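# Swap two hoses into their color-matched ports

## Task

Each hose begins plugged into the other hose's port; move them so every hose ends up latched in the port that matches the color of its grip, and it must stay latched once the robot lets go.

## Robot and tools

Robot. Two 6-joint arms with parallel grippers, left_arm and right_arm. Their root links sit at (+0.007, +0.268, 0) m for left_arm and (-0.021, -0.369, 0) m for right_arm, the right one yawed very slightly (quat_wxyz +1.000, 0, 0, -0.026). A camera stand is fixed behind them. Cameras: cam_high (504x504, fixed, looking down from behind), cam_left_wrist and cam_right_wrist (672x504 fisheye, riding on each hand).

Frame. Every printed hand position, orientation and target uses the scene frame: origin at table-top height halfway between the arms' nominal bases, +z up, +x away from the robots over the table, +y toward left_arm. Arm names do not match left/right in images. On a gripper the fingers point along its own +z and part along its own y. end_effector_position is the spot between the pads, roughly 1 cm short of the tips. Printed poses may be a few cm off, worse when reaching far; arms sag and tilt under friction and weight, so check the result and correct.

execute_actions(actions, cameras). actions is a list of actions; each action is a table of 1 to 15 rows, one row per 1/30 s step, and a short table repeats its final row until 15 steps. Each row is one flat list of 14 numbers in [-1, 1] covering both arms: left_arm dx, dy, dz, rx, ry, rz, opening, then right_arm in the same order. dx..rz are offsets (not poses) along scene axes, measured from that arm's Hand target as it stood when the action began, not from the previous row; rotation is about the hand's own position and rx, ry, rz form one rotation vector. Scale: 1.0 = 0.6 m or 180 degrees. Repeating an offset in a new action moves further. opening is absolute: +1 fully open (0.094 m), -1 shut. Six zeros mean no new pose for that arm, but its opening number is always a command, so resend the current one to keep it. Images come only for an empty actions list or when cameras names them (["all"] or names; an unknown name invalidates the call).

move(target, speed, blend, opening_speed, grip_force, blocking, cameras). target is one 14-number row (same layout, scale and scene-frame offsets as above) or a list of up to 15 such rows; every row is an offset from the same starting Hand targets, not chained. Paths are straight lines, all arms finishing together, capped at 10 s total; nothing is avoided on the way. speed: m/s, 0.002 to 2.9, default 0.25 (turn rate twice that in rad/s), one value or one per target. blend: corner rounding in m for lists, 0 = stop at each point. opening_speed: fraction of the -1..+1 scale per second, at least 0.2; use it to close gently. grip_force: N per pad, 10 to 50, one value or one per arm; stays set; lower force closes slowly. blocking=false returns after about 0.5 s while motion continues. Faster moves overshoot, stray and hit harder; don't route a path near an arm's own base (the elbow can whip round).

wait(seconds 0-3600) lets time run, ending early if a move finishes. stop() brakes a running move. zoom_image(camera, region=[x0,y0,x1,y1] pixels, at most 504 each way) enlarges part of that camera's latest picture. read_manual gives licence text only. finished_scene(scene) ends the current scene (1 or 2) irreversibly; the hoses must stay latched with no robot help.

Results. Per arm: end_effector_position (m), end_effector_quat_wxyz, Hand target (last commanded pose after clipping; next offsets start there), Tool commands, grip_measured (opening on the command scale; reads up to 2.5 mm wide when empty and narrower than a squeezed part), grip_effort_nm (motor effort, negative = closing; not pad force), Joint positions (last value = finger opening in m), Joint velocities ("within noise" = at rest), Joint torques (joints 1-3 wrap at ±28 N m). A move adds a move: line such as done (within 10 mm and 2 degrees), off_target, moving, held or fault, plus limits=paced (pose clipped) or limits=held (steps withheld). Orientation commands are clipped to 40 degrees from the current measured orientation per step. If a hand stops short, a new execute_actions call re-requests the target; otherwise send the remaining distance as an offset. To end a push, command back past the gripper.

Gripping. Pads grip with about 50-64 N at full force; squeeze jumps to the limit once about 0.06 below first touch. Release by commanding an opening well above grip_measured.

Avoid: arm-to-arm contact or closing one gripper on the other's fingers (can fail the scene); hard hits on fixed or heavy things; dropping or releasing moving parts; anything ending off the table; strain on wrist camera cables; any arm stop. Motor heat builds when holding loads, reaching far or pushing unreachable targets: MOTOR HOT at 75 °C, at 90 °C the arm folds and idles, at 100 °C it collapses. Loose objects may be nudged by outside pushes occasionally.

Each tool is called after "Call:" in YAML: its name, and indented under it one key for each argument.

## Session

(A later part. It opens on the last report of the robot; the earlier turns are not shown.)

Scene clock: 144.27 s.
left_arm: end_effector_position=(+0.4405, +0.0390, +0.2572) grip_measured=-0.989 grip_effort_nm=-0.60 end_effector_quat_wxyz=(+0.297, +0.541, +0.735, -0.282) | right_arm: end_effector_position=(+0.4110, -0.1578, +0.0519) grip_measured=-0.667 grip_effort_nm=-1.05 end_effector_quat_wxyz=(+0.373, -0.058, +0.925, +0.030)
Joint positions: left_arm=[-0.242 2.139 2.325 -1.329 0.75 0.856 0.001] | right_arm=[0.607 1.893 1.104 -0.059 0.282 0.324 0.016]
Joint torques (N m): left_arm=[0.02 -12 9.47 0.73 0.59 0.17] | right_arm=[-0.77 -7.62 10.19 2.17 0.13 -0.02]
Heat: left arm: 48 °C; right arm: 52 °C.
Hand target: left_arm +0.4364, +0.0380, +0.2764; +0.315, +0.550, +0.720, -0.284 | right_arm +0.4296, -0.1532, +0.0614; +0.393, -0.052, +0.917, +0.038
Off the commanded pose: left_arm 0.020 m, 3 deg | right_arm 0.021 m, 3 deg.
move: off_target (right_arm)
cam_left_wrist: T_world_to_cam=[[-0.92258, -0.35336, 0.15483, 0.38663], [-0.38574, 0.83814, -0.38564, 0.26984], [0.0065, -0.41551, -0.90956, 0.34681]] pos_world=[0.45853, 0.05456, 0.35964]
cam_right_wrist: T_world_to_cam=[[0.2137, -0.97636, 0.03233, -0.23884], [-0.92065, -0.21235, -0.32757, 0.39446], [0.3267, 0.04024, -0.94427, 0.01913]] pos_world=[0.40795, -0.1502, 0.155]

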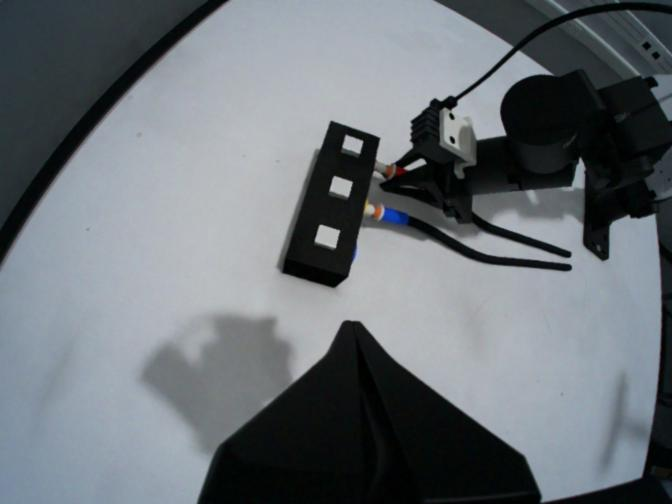

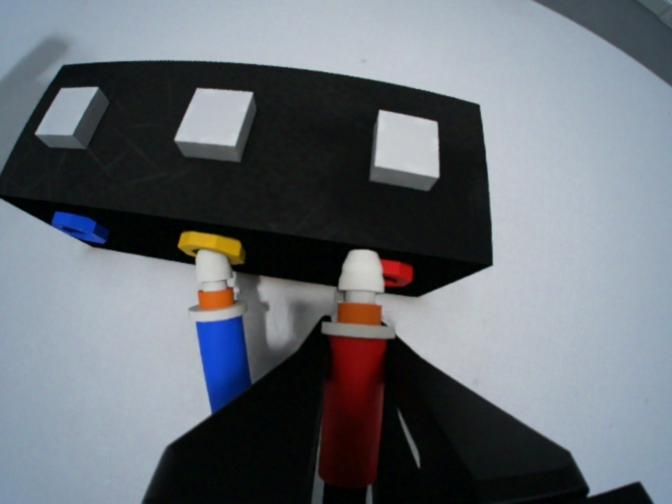

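Call:
move:
  target:
    - [0,0,0,0,0,0,-1,-0.045,0.0,-0.012,0,0.0,0,-1]
    - [0,0,0,0,0,0,-1,-0.045,-0.013,-0.012,0,0.0,0,-1]
    - [0,0,0,0,0,0,-1,-0.006,-0.011,-0.012,0,0.0,0,-1]
  cameras: ["cam_left_wrist","cam_right_wrist"]
  speed: 0.08

Call:
zoom_image:
  camera: "cam_right_wrist"
  region: [200, 100, 500, 400]

Call:
zoom_image:
  camera: "cam_left_wrist"
  region: [330, 120, 450, 240]

Scene clock: 146.50 s.
left_arm: end_effector_position=(+0.4405, +0.0390, +0.2572) grip_measured=-0.989 grip_effort_nm=-0.59 end_effector_quat_wxyz=(+0.297, +0.541, +0.735, -0.282) | right_arm: end_effector_position=(+0.4084, -0.1674, +0.0420) grip_measured=-0.667 grip_effort_nm=-1.05 end_effector_quat_wxyz=(+0.372, -0.054, +0.926, +0.027)
Joint positions: left_arm=[-0.242 2.139 2.325 -1.329 0.75 0.856 0.001] | right_arm=[0.592 1.893 1.061 -0.018 0.28 0.318 0.016]
Joint torques (N m): left_arm=[0.05 -12 9.46 0.72 0.59 0.17] | right_arm=[-0.35 -7.95 9.95 2.15 0.07 -0.05]
Heat: left arm: 47 °C; right arm: 52 °C.
Hand target: left_arm +0.4364, +0.0380, +0.2764; +0.315, +0.550, +0.720, -0.284 | right_arm +0.4259, -0.1598, +0.0542; +0.393, -0.052, +0.917, +0.038
Off the commanded pose: left_arm 0.020 m, 3 deg | right_arm 0.023 m, 3 deg.
move: off_target (right_arm)
cam_left_wrist: T_world_to_cam=[[-0.92258, -0.35336, 0.15483, 0.38663], [-0.38574, 0.83814, -0.38564, 0.26984], [0.0065, -0.41551, -0.90956, 0.34681]] pos_world=[0.45853, 0.05456, 0.35964]
cam_right_wrist: T_world_to_cam=[[0.2041, -0.97831, 0.03533, -0.24389], [-0.92371, -0.20441, -0.32399, 0.38922], [0.32419, 0.03349, -0.9454, 0.01098]] pos_world=[0.40574, -0.15941, 0.1451]

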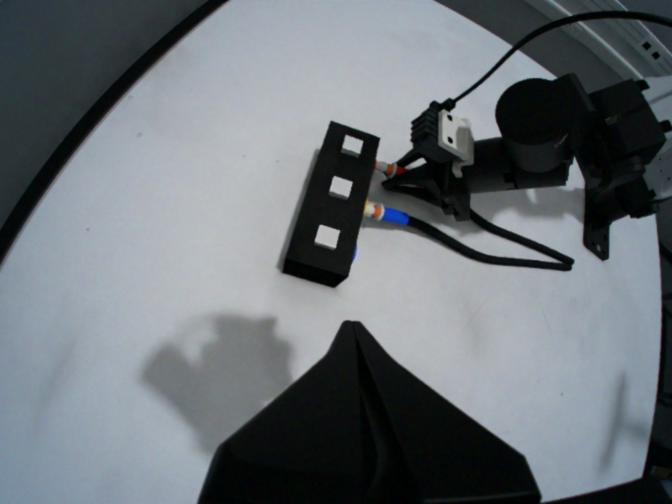

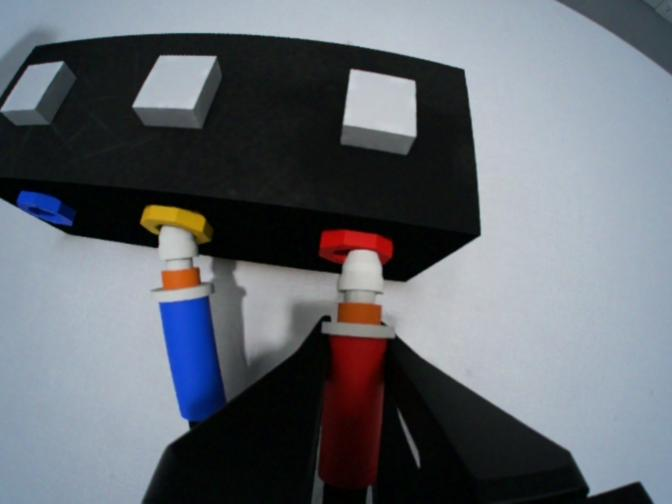

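Scaled by 1.680 from the camera's image (finer frame: 960x720).

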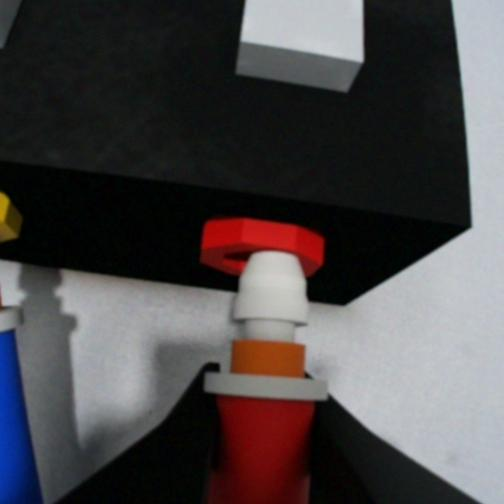

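Scaled by 4.200 from the camera's image (finer frame: 960x720).

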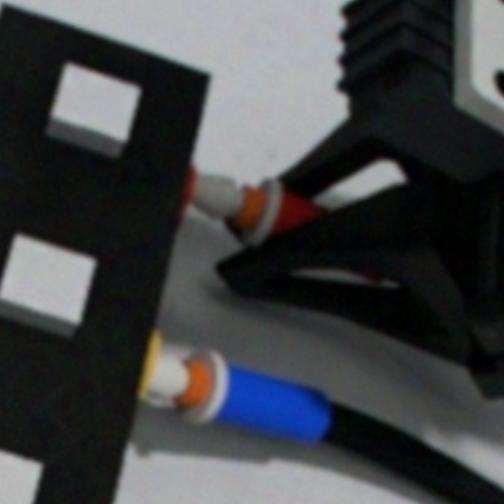

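Call:
move:
  target:
    - [0,0,0,0,0,0,-1,0.0,0.006,0.002,0,0.0,0,-1]
    - [0,0,0,0,0,0,-1,0.025,0.006,0.006,0,0,0,-1]
  cameras: ["cam_left_wrist","cam_right_wrist"]
  speed: 0.06

Call:
zoom_image:
  camera: "cam_right_wrist"
  region: [200, 100, 500, 400]

Call:
zoom_image:
  camera: "cam_left_wrist"
  region: [330, 120, 450, 240]

Scene clock: 147.83 s.
left_arm: end_effector_position=(+0.4405, +0.0390, +0.2572) grip_measured=-0.989 grip_effort_nm=-0.60 end_effector_quat_wxyz=(+0.297, +0.541, +0.735, -0.282) | right_arm: end_effector_position=(+0.4170, -0.1643, +0.0389) grip_measured=-0.667 grip_effort_nm=-1.04 end_effector_quat_wxyz=(+0.359, -0.059, +0.931, +0.026)
Joint positions: left_arm=[-0.242 2.139 2.325 -1.329 0.75 0.856 0.001] | right_arm=[0.582 1.933 1.126 -0.067 0.261 0.308 0.016]
Joint torques (N m): left_arm=[0.03 -12 9.47 0.73 0.58 0.18] | right_arm=[-0.4 -8.79 10.69 2.32 0.16 -0.03]
Heat: left arm: 47 °C; right arm: 51 °C.
Hand target: left_arm +0.4364, +0.0380, +0.2764; +0.315, +0.550, +0.720, -0.284 | right_arm +0.4409, -0.1561, +0.0577; +0.393, -0.053, +0.917, +0.038
Off the commanded pose: left_arm 0.020 m, 3 deg | right_arm 0.032 m, 5 deg.
move: off_target (right_arm)
cam_left_wrist: T_world_to_cam=[[-0.92258, -0.35336, 0.15483, 0.38663], [-0.38574, 0.83814, -0.38564, 0.26984], [0.0065, -0.41551, -0.90956, 0.34681]] pos_world=[0.45853, 0.05456, 0.35964]
cam_right_wrist: T_world_to_cam=[[0.21446, -0.97602, 0.03722, -0.24643], [-0.93034, -0.21573, -0.29652, 0.39663], [0.29745, 0.02896, -0.9543, 0.01594]] pos_world=[0.4171, -0.15542, 0.142]

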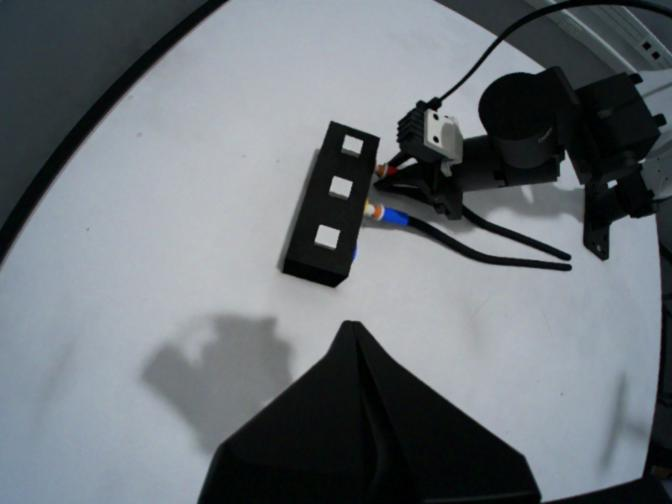

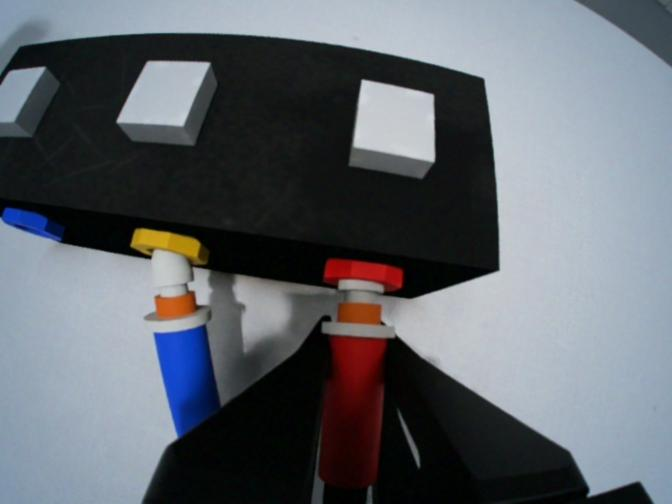

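Scaled by 1.680 from the camera's image (finer frame: 960x720).

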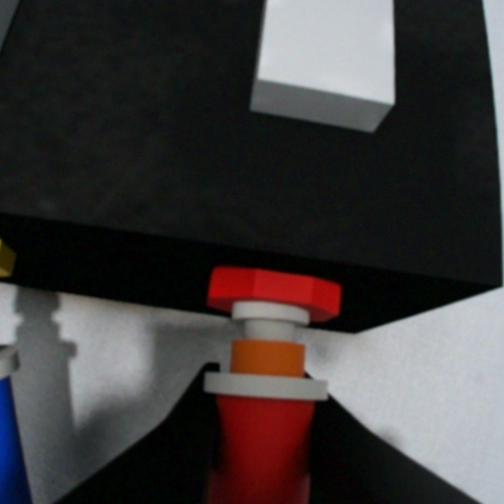

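Scaled by 4.200 from the camera's image (finer frame: 960x720).

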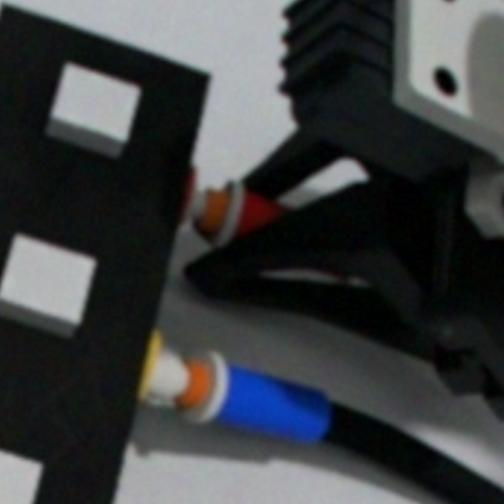

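Call:
move:
  target: [0,0,0,0,0,0,-1,0.04,0.0,0.015,0,-0.015,0,-1]
  cameras: ["cam_left_wrist","cam_right_wrist"]
  speed: 0.06

Call:
zoom_image:
  camera: "cam_right_wrist"
  region: [200, 100, 500, 400]

Call:
zoom_image:
  camera: "cam_left_wrist"
  region: [330, 120, 450, 240]

Scene clock: 148.90 s.
left_arm: end_effector_position=(+0.4405, +0.0390, +0.2572) grip_measured=-0.989 grip_effort_nm=-0.60 end_effector_quat_wxyz=(+0.297, +0.541, +0.735, -0.282) | right_arm: end_effector_position=(+0.4183, -0.1653, +0.0386) grip_measured=-0.667 grip_effort_nm=-1.04 end_effector_quat_wxyz=(+0.347, -0.074, +0.935, +0.018)
Joint positions: left_arm=[-0.242 2.139 2.325 -1.329 0.75 0.856 0.001] | right_arm=[0.575 1.943 1.158 -0.115 0.251 0.277 0.016]
Joint torques (N m): left_arm=[0.02 -11.99 9.48 0.72 0.58 0.17] | right_arm=[-1.81 -7.76 12.14 3.14 0.29 -0.03]
Heat: left arm: 47 °C; right arm: 51 °C.
Hand target: left_arm +0.4364, +0.0380, +0.2764; +0.315, +0.550, +0.720, -0.284 | right_arm +0.4649, -0.1563, +0.0668; +0.415, -0.053, +0.908, +0.036
Off the commanded pose: left_arm 0.020 m, 3 deg | right_arm 0.055 m, 9 deg.
move: off_target (right_arm)
cam_left_wrist: T_world_to_cam=[[-0.92258, -0.35336, 0.15483, 0.38663], [-0.38574, 0.83814, -0.38564, 0.26984], [0.0065, -0.41551, -0.90956, 0.34681]] pos_world=[0.45853, 0.05456, 0.35964]
cam_right_wrist: T_world_to_cam=[[0.23739, -0.96974, 0.05706, -0.25701], [-0.93171, -0.24391, -0.26911, 0.39241], [0.27488, 0.01072, -0.96142, 0.02199]] pos_world=[0.42058, -0.15376, 0.14141]

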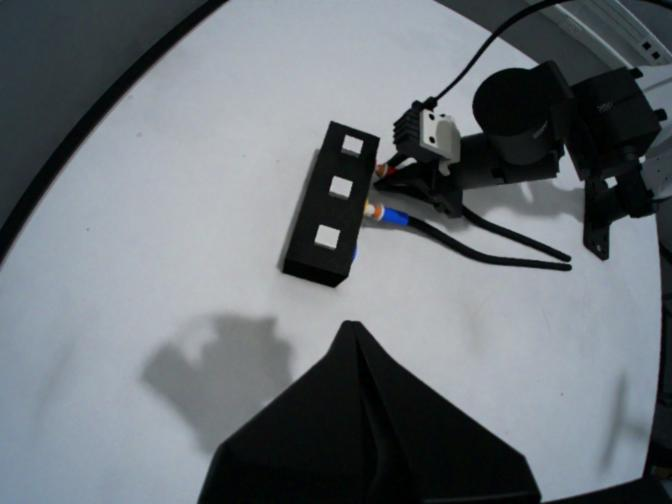

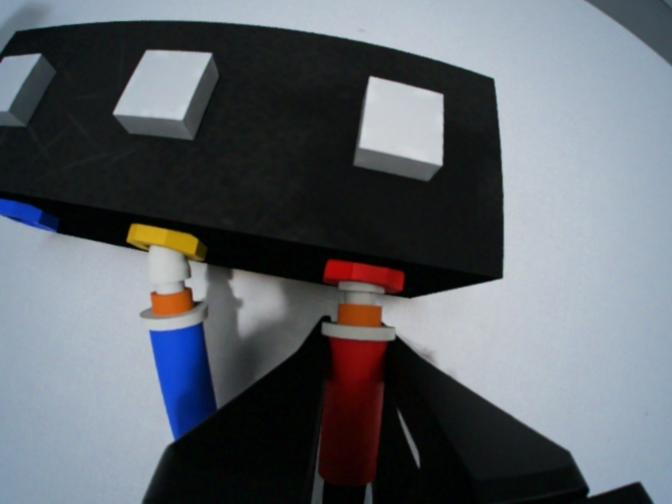

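Scaled by 1.680 from the camera's image (finer frame: 960x720).

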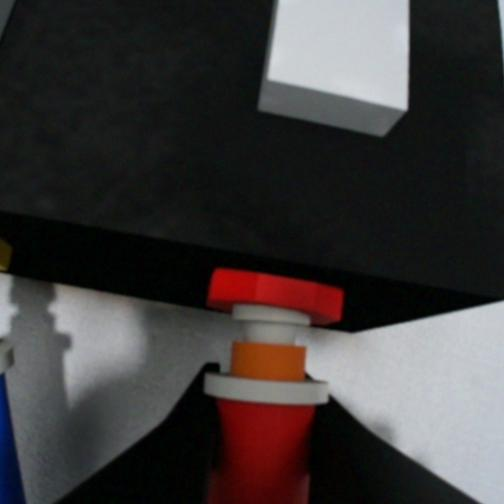

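Scaled by 4.200 from the camera's image (finer frame: 960x720).

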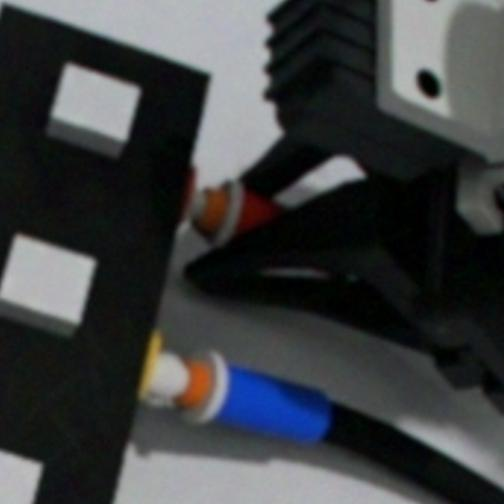

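Call:
move:
  target: [0,0,0,0,0,0,-1,0.03,0.0,0.03,0.03,-0.06,-0.015,-1]
  cameras: ["cam_left_wrist","cam_right_wrist"]
  speed: 0.06

Call:
zoom_image:
  camera: "cam_left_wrist"
  region: [330, 120, 450, 240]

Scene clock: 152.63 s.
left_arm: end_effector_position=(+0.4405, +0.0390, +0.2572) grip_measured=-0.989 grip_effort_nm=-0.60 end_effector_quat_wxyz=(+0.297, +0.541, +0.735, -0.282) | right_arm: end_effector_position=(+0.4230, -0.1637, +0.0379) grip_measured=-0.668 grip_effort_nm=-1.05 end_effector_quat_wxyz=(+0.376, -0.062, +0.924, +0.032)
Joint positions: left_arm=[-0.242 2.139 2.325 -1.329 0.75 0.856 0.001] | right_arm=[0.575 1.943 1.104 0.006 0.257 0.29 0.016]
Joint torques (N m): left_arm=[0.01 -12.01 9.46 0.73 0.59 0.17] | right_arm=[-2.17 -9.81 8.4 4.73 0.66 0.18]
Heat: left arm: 47 °C; right arm: 54 °C.
Hand target: left_arm +0.4364, +0.0380, +0.2764; +0.315, +0.550, +0.720, -0.284 | right_arm +0.4829, -0.1562, +0.0847; +0.501, -0.016, +0.863, +0.064
Off the commanded pose: left_arm 0.020 m, 3 deg | right_arm 0.076 m, 17 deg.
move: off_target (right_arm)
cam_left_wrist: T_world_to_cam=[[-0.92258, -0.35336, 0.15483, 0.38663], [-0.38574, 0.83814, -0.38564, 0.26984], [0.0065, -0.41551, -0.90956, 0.34681]] pos_world=[0.45853, 0.05456, 0.35964]
cam_right_wrist: T_world_to_cam=[[0.22243, -0.97437, 0.03372, -0.25011], [-0.91683, -0.22081, -0.33268, 0.39684], [0.33159, 0.04309, -0.94244, 0.00059]] pos_world=[0.41927, -0.1561, 0.141]

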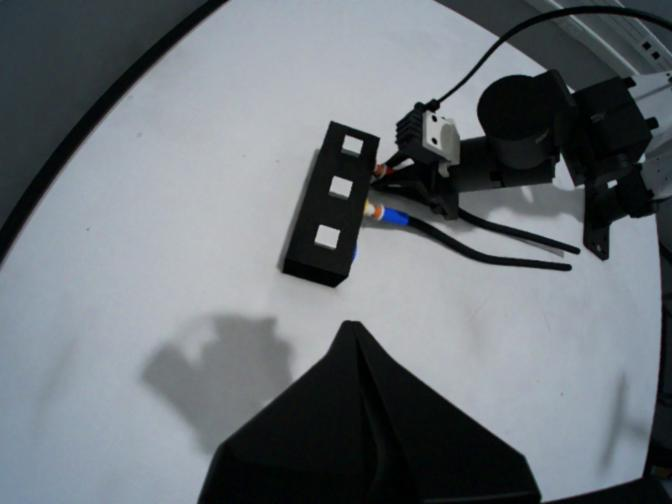

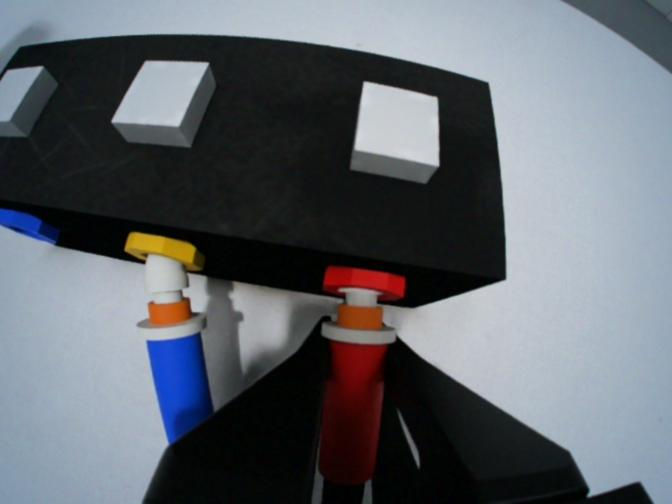

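Scaled by 4.200 from the camera's image (finer frame: 960x720).

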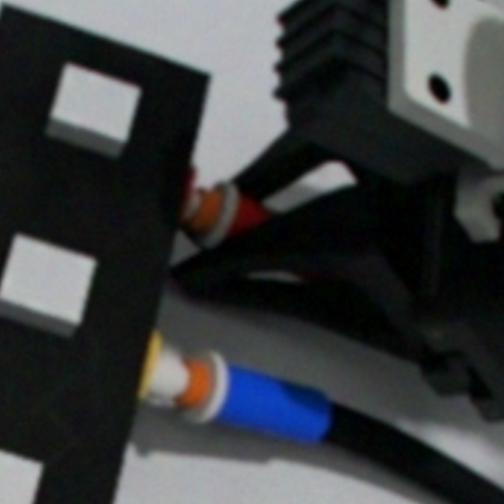

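Call:
move:
  target: [0,0,0,0,0,0,-1,0.035,0.0,0.018,0.0,-0.02,-0.0,-1]
  cameras: ["cam_left_wrist","cam_right_wrist"]
  speed: 0.06

Call:
zoom_image:
  camera: "cam_left_wrist"
  region: [330, 120, 450, 240]

Call:
zoom_image:
  camera: "cam_right_wrist"
  region: [200, 100, 500, 400]

Scene clock: 154.00 s.
left_arm: end_effector_position=(+0.4405, +0.0390, +0.2572) grip_measured=-0.989 grip_effort_nm=-0.60 end_effector_quat_wxyz=(+0.297, +0.541, +0.735, -0.282) | right_arm: end_effector_position=(+0.4241, -0.1638, +0.0387) grip_measured=-0.668 grip_effort_nm=-1.04 end_effector_quat_wxyz=(+0.381, -0.067, +0.922, +0.031)
Joint positions: left_arm=[-0.242 2.139 2.325 -1.329 0.75 0.856 0.001] | right_arm=[0.574 1.942 1.097 0.023 0.258 0.277 0.016]
Joint torques (N m): left_arm=[0.02 -12 9.48 0.72 0.58 0.17] | right_arm=[-3.45 -8.95 10.78 5.11 0.71 -0.02]
Heat: left arm: 47 °C; right arm: 56 °C.
Hand target: left_arm +0.4364, +0.0380, +0.2764; +0.315, +0.550, +0.720, -0.284 | right_arm +0.5039, -0.1561, +0.0956; +0.528, -0.018, +0.847, +0.064
Off the commanded pose: left_arm 0.020 m, 3 deg | right_arm 0.098 m, 20 deg.
move: off_target (right_arm)
cam_left_wrist: T_world_to_cam=[[-0.92258, -0.35336, 0.15483, 0.38663], [-0.38574, 0.83814, -0.38564, 0.26984], [0.0065, -0.41551, -0.90956, 0.34681]] pos_world=[0.45853, 0.05456, 0.35964]
cam_right_wrist: T_world_to_cam=[[0.22918, -0.97254, 0.04057, -0.25334], [-0.91117, -0.229, -0.34252, 0.39481], [0.3424, 0.04153, -0.93863, -0.00404]] pos_world=[0.41919, -0.1558, 0.14171]

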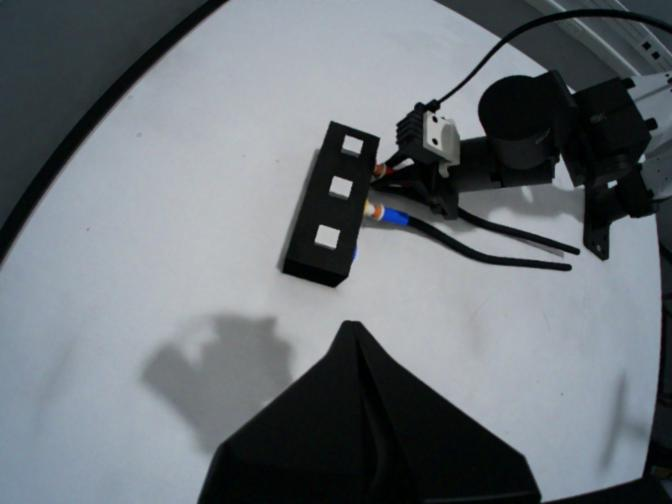

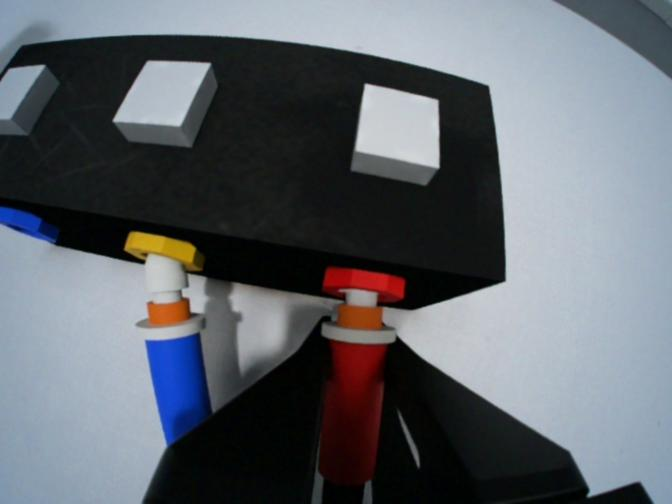

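Scaled by 4.200 from the camera's image (finer frame: 960x720).

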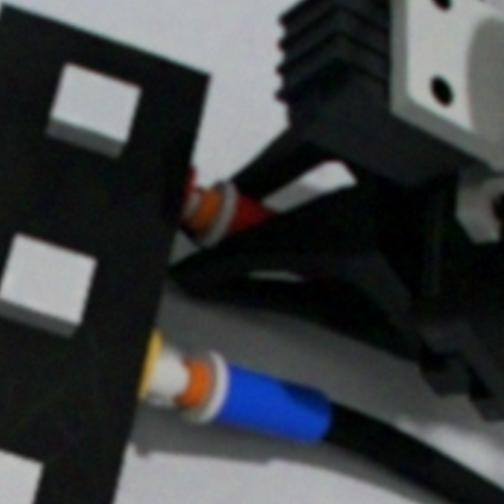

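Scaled by 1.680 from the camera's image (finer frame: 960x720).

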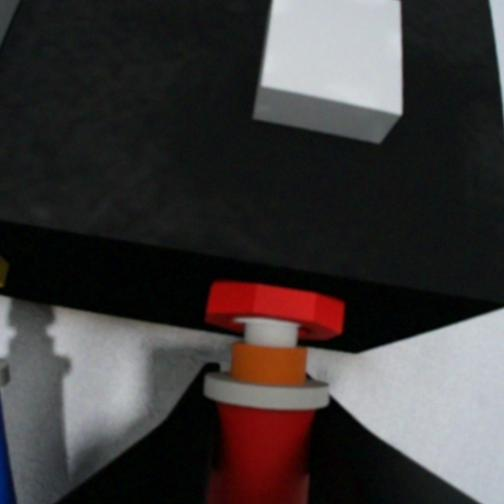

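Call:
move:
  target:
    - [0,0,0,0,0,0,-1,-0.133,-0.008,-0.084,-0.01,0.015,0,-1]
    - [0,0,0,0,0,0,-1,-0.133,-0.008,-0.084,-0.01,0.015,0,-0.1]
    - [0,0,0,0,0,0,-1,-0.158,-0.015,-0.08,-0.029,0.044,0.002,-0.1]
  cameras: ["cam_left_wrist","cam_right_wrist"]
  speed: 0.08

Call:
zoom_image:
  camera: "cam_left_wrist"
  region: [330, 120, 450, 240]

Scene clock: 158.17 s.
left_arm: end_effector_position=(+0.4405, +0.0390, +0.2572) grip_measured=-0.989 grip_effort_nm=-0.60 end_effector_quat_wxyz=(+0.297, +0.541, +0.735, -0.282) | right_arm: end_effector_position=(+0.4034, -0.1702, +0.0250) grip_measured=-0.102 grip_effort_nm=0.11 end_effector_quat_wxyz=(+0.447, -0.049, +0.893, +0.017)
Joint positions: left_arm=[-0.242 2.139 2.325 -1.329 0.75 0.856 0.001] | right_arm=[0.628 1.926 0.869 0.355 0.381 0.288 0.042]
Joint torques (N m): left_arm=[0.03 -12 9.5 0.72 0.58 0.18] | right_arm=[0.73 -12.36 7.08 1.95 0.24 0.17]
Heat: left arm: 47 °C; right arm: 57 °C.
Hand target: left_arm +0.4364, +0.0380, +0.2764; +0.315, +0.550, +0.720, -0.284 | right_arm +0.4091, -0.1651, +0.0476; +0.467, -0.040, +0.883, +0.028
Off the commanded pose: left_arm 0.020 m, 3 deg | right_arm 0.024 m, 3 deg.
move: off_target (right_arm); target 2's new opening was sent with right_arm's hand 0.012 m and 4 deg from that target
cam_left_wrist: T_world_to_cam=[[-0.92258, -0.35336, 0.15483, 0.38663], [-0.38574, 0.83814, -0.38564, 0.26984], [0.0065, -0.41551, -0.90956, 0.34681]] pos_world=[0.45853, 0.05456, 0.35964]
cam_right_wrist: T_world_to_cam=[[0.17925, -0.98123, 0.07105, -0.23629], [-0.86118, -0.19141, -0.47089, 0.35919], [0.47565, 0.02322, -0.87933, -0.06794]] pos_world=[0.38399, -0.16153, 0.12618]

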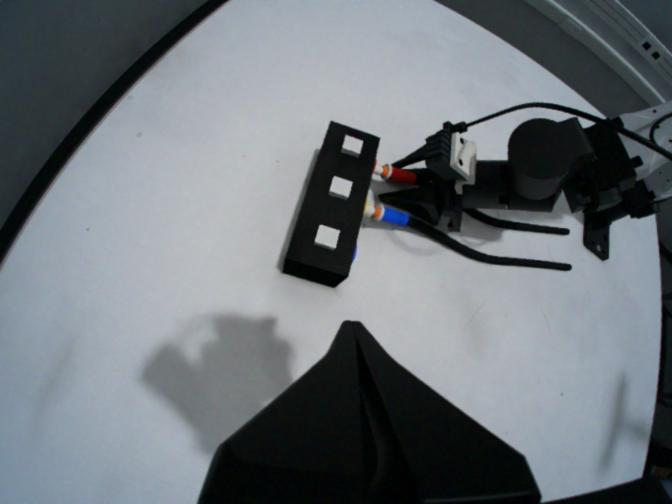

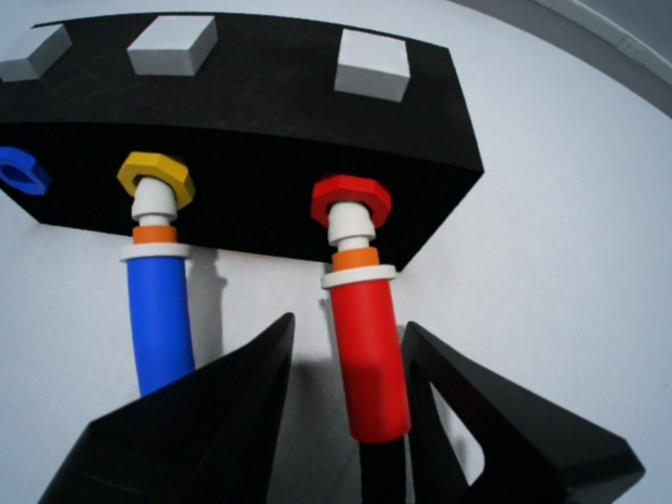

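Scaled by 4.200 from the camera's image (finer frame: 960x720).

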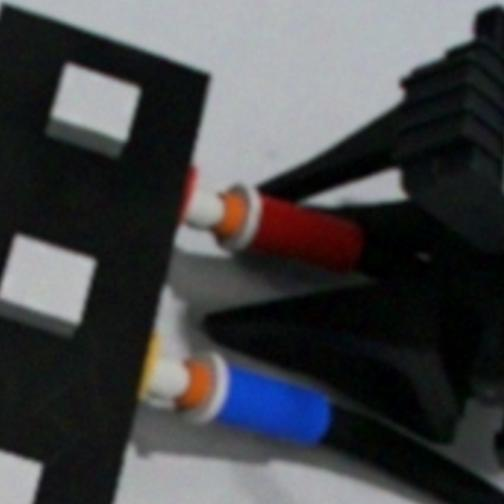

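Call:
move:
  target:
    - [0,0,0,0,0,0,-1,0.004,0.007,0.025,0,0,0,-0.1]
    - [0,0,0,0,0,0,-1,0.004,0.007,0.025,0,0,0,-1]
  cameras: ["cam_left_wrist","cam_right_wrist"]
  speed: 0.08
  opening_speed: 0.6

Call:
zoom_image:
  camera: "cam_left_wrist"
  region: [330, 120, 450, 240]

Scene clock: 161.13 s.
left_arm: end_effector_position=(+0.4405, +0.0390, +0.2572) grip_measured=-0.989 grip_effort_nm=-0.59 end_effector_quat_wxyz=(+0.297, +0.541, +0.735, -0.282) | right_arm: end_effector_position=(+0.4011, -0.1695, +0.0342) grip_measured=-0.656 grip_effort_nm=-1.04 end_effector_quat_wxyz=(+0.439, -0.052, +0.897, +0.011)
Joint positions: left_arm=[-0.242 2.139 2.325 -1.329 0.75 0.856 0.001] | right_arm=[0.635 1.893 0.894 0.273 0.388 0.292 0.016]
Joint torques (N m): left_arm=[0.02 -12.01 9.47 0.72 0.58 0.17] | right_arm=[0.73 -12.08 8.35 2.04 0.22 0.17]
Heat: left arm: 48 °C; right arm: 55 °C.
Hand target: left_arm +0.4364, +0.0380, +0.2764; +0.315, +0.550, +0.720, -0.284 | right_arm +0.4115, -0.1610, +0.0626; +0.467, -0.040, +0.883, +0.028
Off the commanded pose: left_arm 0.020 m, 3 deg | right_arm 0.031 m, 4 deg.
move: off_target (right_arm); target 2's new opening was sent with right_arm's hand 0.031 m and 4 deg from that target
cam_left_wrist: T_world_to_cam=[[-0.92258, -0.35336, 0.15483, 0.38663], [-0.38574, 0.83814, -0.38564, 0.26984], [0.0065, -0.41551, -0.90956, 0.34681]] pos_world=[0.45853, 0.05456, 0.35964]
cam_right_wrist: T_world_to_cam=[[0.17934, -0.98039, 0.0817, -0.23608], [-0.86963, -0.19681, -0.45277, 0.36355], [0.45998, 0.01015, -0.88787, -0.0543]] pos_world=[0.38347, -0.15935, 0.13568]

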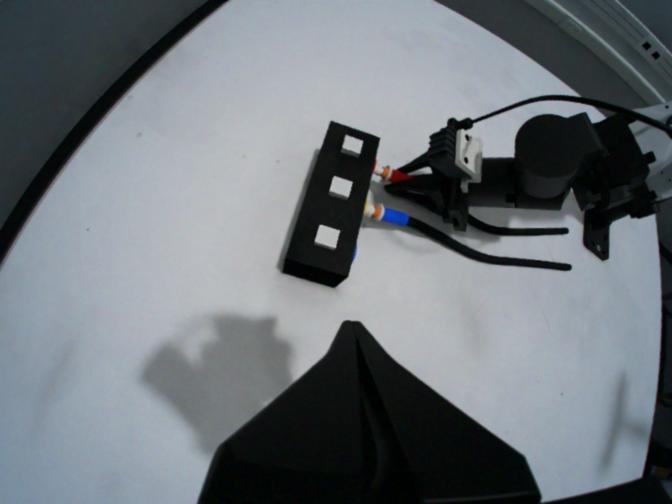

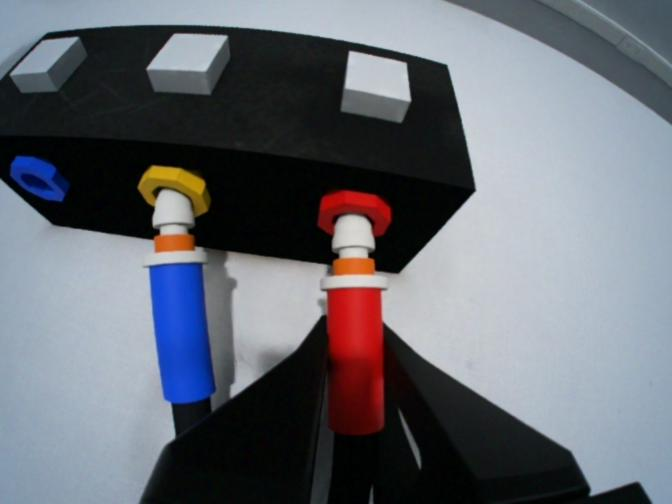

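Scaled by 4.200 from the camera's image (finer frame: 960x720).

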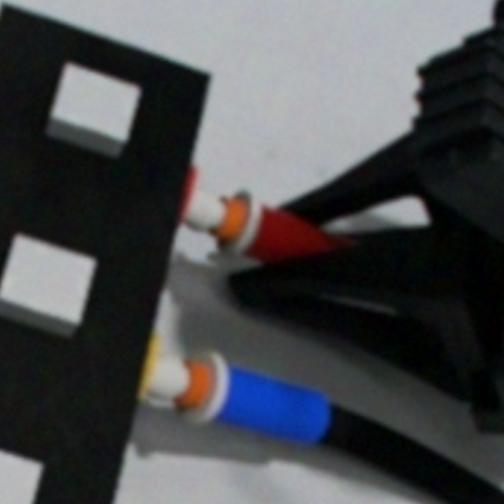

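Call:
move:
  target: [0,0,0,0,0,0,-1,0.05,0.0,-0.01,0,-0.01,0,-1]
  cameras: ["cam_left_wrist","cam_right_wrist"]
  speed: 0.06

Call:
zoom_image:
  camera: "cam_left_wrist"
  region: [330, 120, 450, 240]

Scene clock: 162.20 s.
left_arm: end_effector_position=(+0.4405, +0.0390, +0.2572) grip_measured=-0.989 grip_effort_nm=-0.60 end_effector_quat_wxyz=(+0.297, +0.541, +0.735, -0.282) | right_arm: end_effector_position=(+0.4088, -0.1681, +0.0365) grip_measured=-0.658 grip_effort_nm=-1.04 end_effector_quat_wxyz=(+0.439, -0.057, +0.897, +0.013)
Joint positions: left_arm=[-0.242 2.139 2.325 -1.329 0.75 0.856 0.001] | right_arm=[0.623 1.907 0.924 0.262 0.372 0.275 0.016]
Joint torques (N m): left_arm=[0.02 -12.01 9.48 0.72 0.59 0.17] | right_arm=[-1.69 -6.35 11.28 2.93 0.16 -0.06]
Heat: left arm: 48 °C; right arm: 55 °C.
Hand target: left_arm +0.4364, +0.0380, +0.2764; +0.315, +0.550, +0.720, -0.284 | right_arm +0.4415, -0.1610, +0.0564; +0.480, -0.040, +0.876, +0.027
Off the commanded pose: left_arm 0.020 m, 3 deg | right_arm 0.039 m, 6 deg.
move: off_target (right_arm)
cam_left_wrist: T_world_to_cam=[[-0.92258, -0.35336, 0.15483, 0.38663], [-0.38574, 0.83814, -0.38564, 0.26984], [0.0065, -0.41551, -0.90956, 0.34681]] pos_world=[0.45853, 0.05456, 0.35964]
cam_right_wrist: T_world_to_cam=[[0.18972, -0.97828, 0.08352, -0.24032], [-0.86742, -0.20686, -0.45254, 0.36893], [0.45999, 0.01341, -0.88782, -0.05535]] pos_world=[0.39107, -0.15804, 0.13788]

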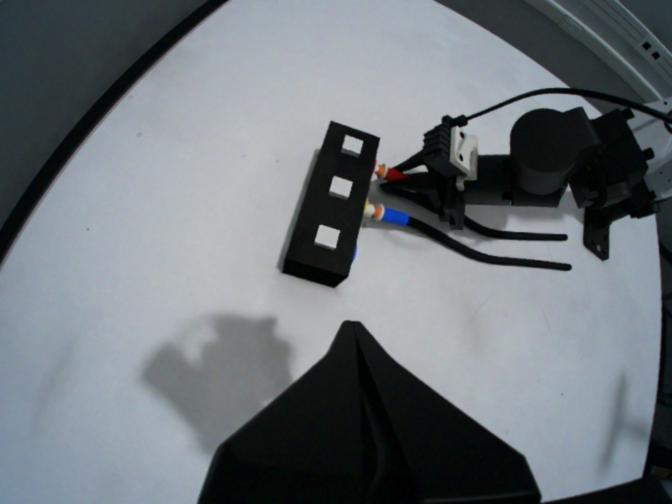

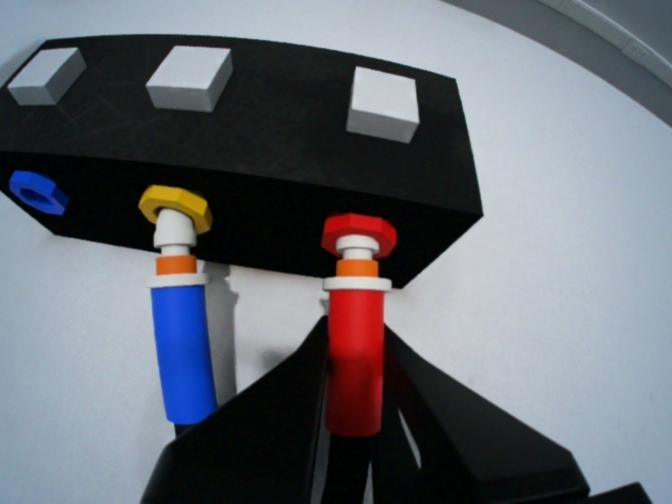

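Scaled by 4.200 from the camera's image (finer frame: 960x720).

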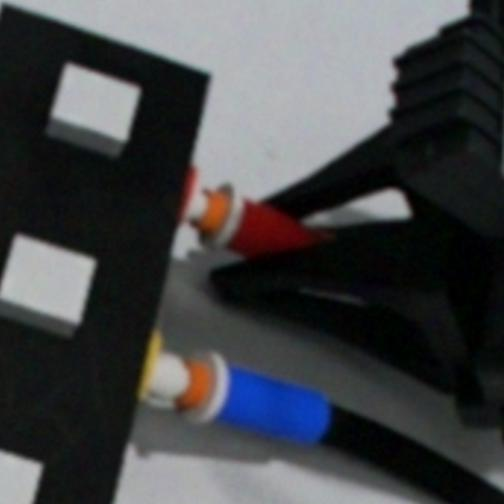

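Call:
move:
  target: [0,0,0,0,0,0,-1,0.055,0.0,0.03,0.02,-0.05,-0.01,-1]
  cameras: ["cam_left_wrist","cam_right_wrist"]
  speed: 0.06

Call:
zoom_image:
  camera: "cam_left_wrist"
  region: [330, 120, 450, 240]

Scene clock: 164.00 s.
left_arm: end_effector_position=(+0.4405, +0.0390, +0.2572) grip_measured=-0.989 grip_effort_nm=-0.60 end_effector_quat_wxyz=(+0.297, +0.541, +0.735, -0.282) | right_arm: end_effector_position=(+0.4112, -0.1674, +0.0377) grip_measured=-0.658 grip_effort_nm=-1.05 end_effector_quat_wxyz=(+0.445, -0.058, +0.894, +0.013)
Joint positions: left_arm=[-0.242 2.139 2.325 -1.329 0.75 0.856 0.001] | right_arm=[0.622 1.912 0.924 0.281 0.375 0.266 0.016]
Joint torques (N m): left_arm=[0.03 -12.01 9.48 0.72 0.58 0.17] | right_arm=[-3.82 -4.67 11.12 4.78 0.37 -0.1]
Heat: left arm: 48 °C; right arm: 56 °C.
Hand target: left_arm +0.4364, +0.0380, +0.2764; +0.315, +0.550, +0.720, -0.284 | right_arm +0.4745, -0.1610, +0.0745; +0.549, -0.013, +0.835, +0.044
Off the commanded pose: left_arm 0.020 m, 3 deg | right_arm 0.073 m, 15 deg.
move: off_target (right_arm)
cam_left_wrist: T_world_to_cam=[[-0.92258, -0.35336, 0.15483, 0.38663], [-0.38574, 0.83814, -0.38564, 0.26984], [0.0065, -0.41551, -0.90956, 0.34681]] pos_world=[0.45853, 0.05456, 0.35964]
cam_right_wrist: T_world_to_cam=[[0.1912, -0.97774, 0.08644, -0.24072], [-0.86071, -0.20934, -0.46407, 0.36901], [0.47183, 0.01433, -0.88157, -0.06031]] pos_world=[0.39209, -0.15724, 0.13889]

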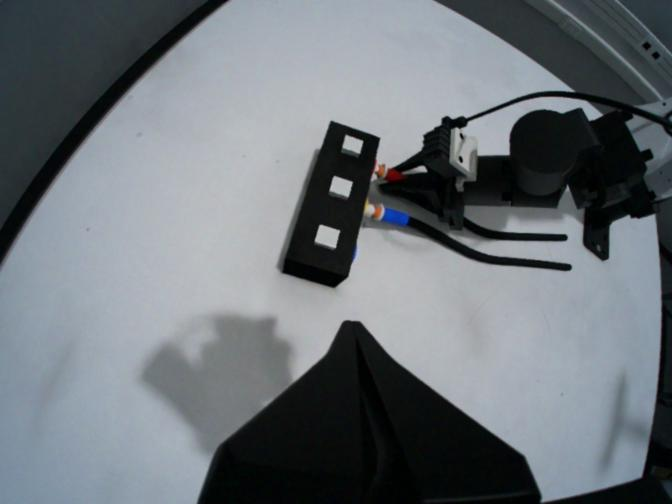

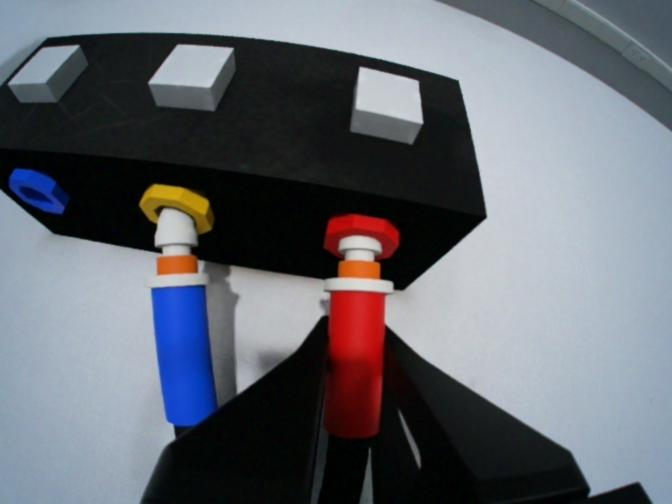

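Scaled by 4.200 from the camera's image (finer frame: 960x720).

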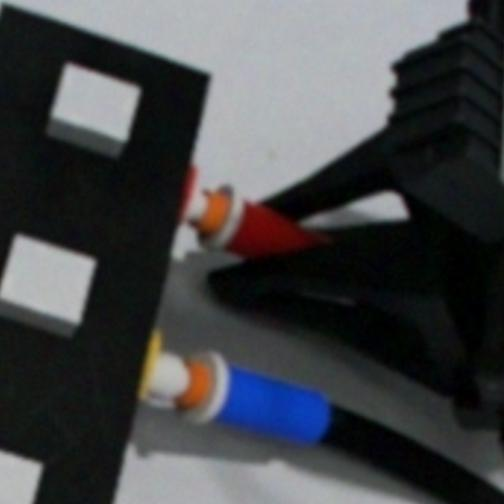

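Call:
move:
  target: [0,0,0,0,0,0,-1,0.07,0,0.03,0,-0.03,0,-1]
  speed: 0.1
  cameras: ["cam_left_wrist","cam_right_wrist"]

Call:
zoom_image:
  camera: "cam_left_wrist"
  region: [330, 100, 480, 240]

Call:
zoom_image:
  camera: "cam_right_wrist"
  region: [200, 100, 500, 400]

Scene clock: 165.70 s.
left_arm: end_effector_position=(+0.4405, +0.0390, +0.2572) grip_measured=-0.989 grip_effort_nm=-0.60 end_effector_quat_wxyz=(+0.297, +0.541, +0.735, -0.282) | right_arm: end_effector_position=(+0.4248, -0.1660, +0.0323) grip_measured=-0.677 grip_effort_nm=-1.04 end_effector_quat_wxyz=(+0.459, -0.079, +0.885, +0.015)
Joint positions: left_arm=[-0.242 2.139 2.325 -1.329 0.75 0.856 0.001] | right_arm=[0.599 1.964 0.935 0.366 0.344 0.2 0.015]
Joint torques (N m): left_arm=[0.01 -12 9.48 0.73 0.59 0.17] | right_arm=[-5.56 -5.42 15.86 4.89 0.49 -0.07]
Heat: left arm: 48 °C; right arm: 58 °C.
Hand target: left_arm +0.4364, +0.0380, +0.2764; +0.315, +0.550, +0.720, -0.284 | right_arm +0.5165, -0.1609, +0.0926; +0.588, -0.015, +0.808, +0.043
Off the commanded pose: left_arm 0.020 m, 3 deg | right_arm 0.110 m, 19 deg.
move: off_target (right_arm)
cam_left_wrist: T_world_to_cam=[[-0.92258, -0.35336, 0.15483, 0.38663], [-0.38574, 0.83814, -0.38564, 0.26984], [0.0065, -0.41551, -0.90956, 0.34681]] pos_world=[0.45853, 0.05456, 0.35964]
cam_right_wrist: T_world_to_cam=[[0.22694, -0.96809, 0.10627, -0.25579], [-0.83601, -0.24962, -0.48864, 0.36205], [0.49958, 0.02205, -0.86599, -0.08254]] pos_world=[0.40196, -0.15544, 0.13262]

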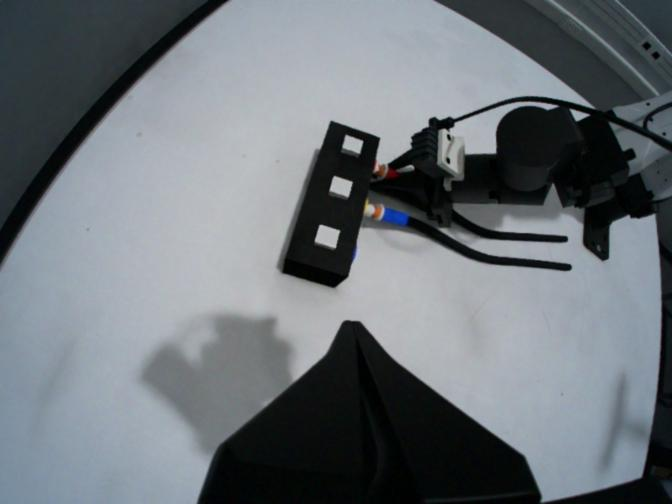

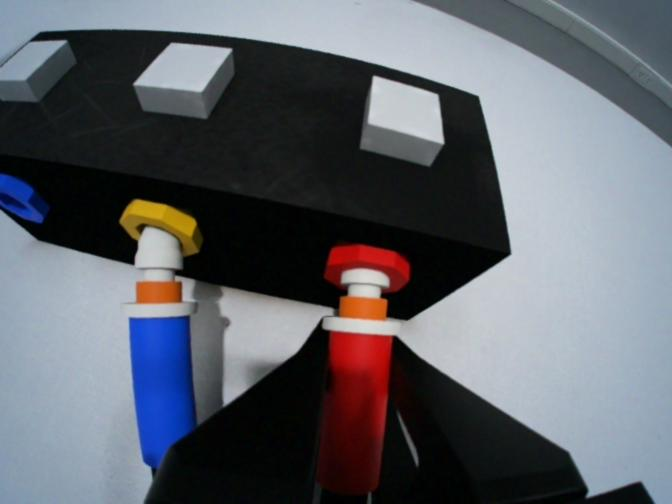

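Scaled by 3.360 from the camera's image (finer frame: 960x720).

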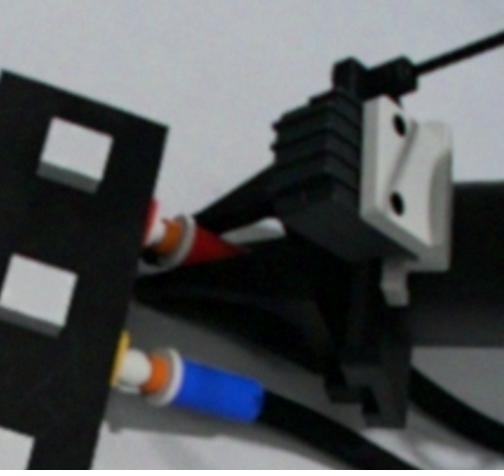

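Scaled by 1.680 from the camera's image (finer frame: 960x720).

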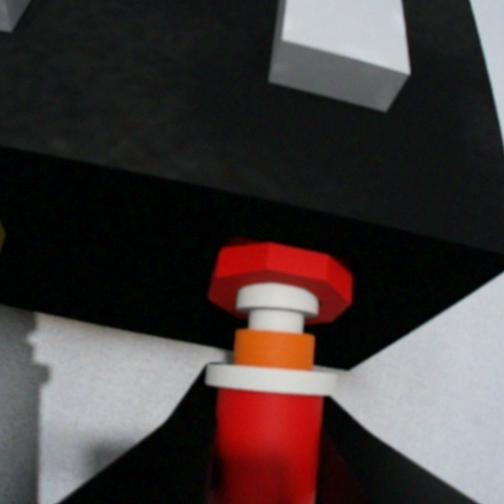

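Call:
move:
  target:
    - [0,0,0,0,0,0,-1,-0.14,0,-0.09,0,0,0,-0.6]
    - [0,0,0,0,0,0,-1,-0.14,0,-0.09,0,0,0,-0.35]
    - [0,0,0,0,0,0,-1,-0.182,0,-0.071,0,0,0,-0.35]
  speed: 0.1
  opening_speed: 0.8
  cameras: ["cam_left_wrist","cam_right_wrist"]

Call:
zoom_image:
  camera: "cam_left_wrist"
  region: [330, 100, 480, 240]

Scene clock: 169.73 s.
left_arm: end_effector_position=(+0.4405, +0.0390, +0.2572) grip_measured=-0.989 grip_effort_nm=-0.60 end_effector_quat_wxyz=(+0.297, +0.541, +0.735, -0.282) | right_arm: end_effector_position=(+0.4134, -0.1592, +0.0500) grip_measured=-0.352 grip_effort_nm=0.10 end_effector_quat_wxyz=(+0.594, -0.017, +0.803, +0.043)
Joint positions: left_arm=[-0.242 2.139 2.325 -1.329 0.75 0.856 0.001] | right_arm=[0.678 2.053 0.736 0.977 0.509 0.222 0.03]
Joint torques (N m): left_arm=[0.02 -12.03 9.47 0.72 0.58 0.18] | right_arm=[0.75 -11.15 2.82 2.01 0.12 0.16]
Heat: left arm: 48 °C; right arm: 60 °C.
Hand target: left_arm +0.4364, +0.0380, +0.2764; +0.315, +0.550, +0.720, -0.284 | right_arm +0.4072, -0.1610, +0.0499; +0.588, -0.016, +0.808, +0.043
Off the commanded pose: left_arm 0.020 m, 3 deg | right_arm 0.006 m, 1 deg.
move: done; target 2's new opening was sent with right_arm's hand 0.007 m and 4 deg from that target
cam_left_wrist: T_world_to_cam=[[-0.92258, -0.35336, 0.15483, 0.38663], [-0.38574, 0.83814, -0.38564, 0.26984], [0.0065, -0.41551, -0.90956, 0.34681]] pos_world=[0.45853, 0.05456, 0.35964]
cam_right_wrist: T_world_to_cam=[[0.12962, -0.99105, 0.032, -0.20821], [-0.65671, -0.10998, -0.74608, 0.32392], [0.74292, 0.07569, -0.66509, -0.16375]] pos_world=[0.36136, -0.15832, 0.13942]

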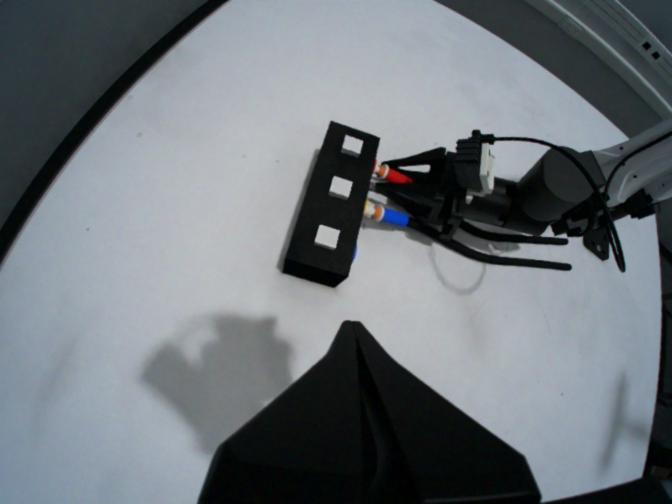

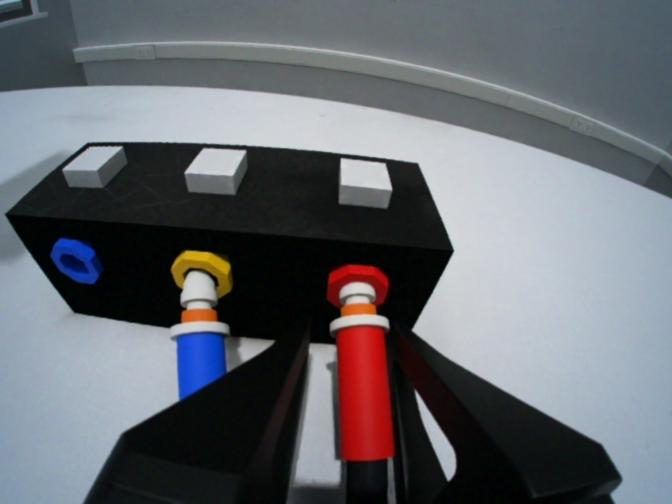

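Scaled by 3.360 from the camera's image (finer frame: 960x720).

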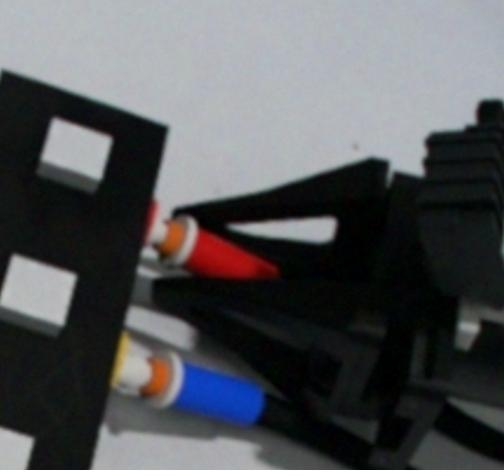

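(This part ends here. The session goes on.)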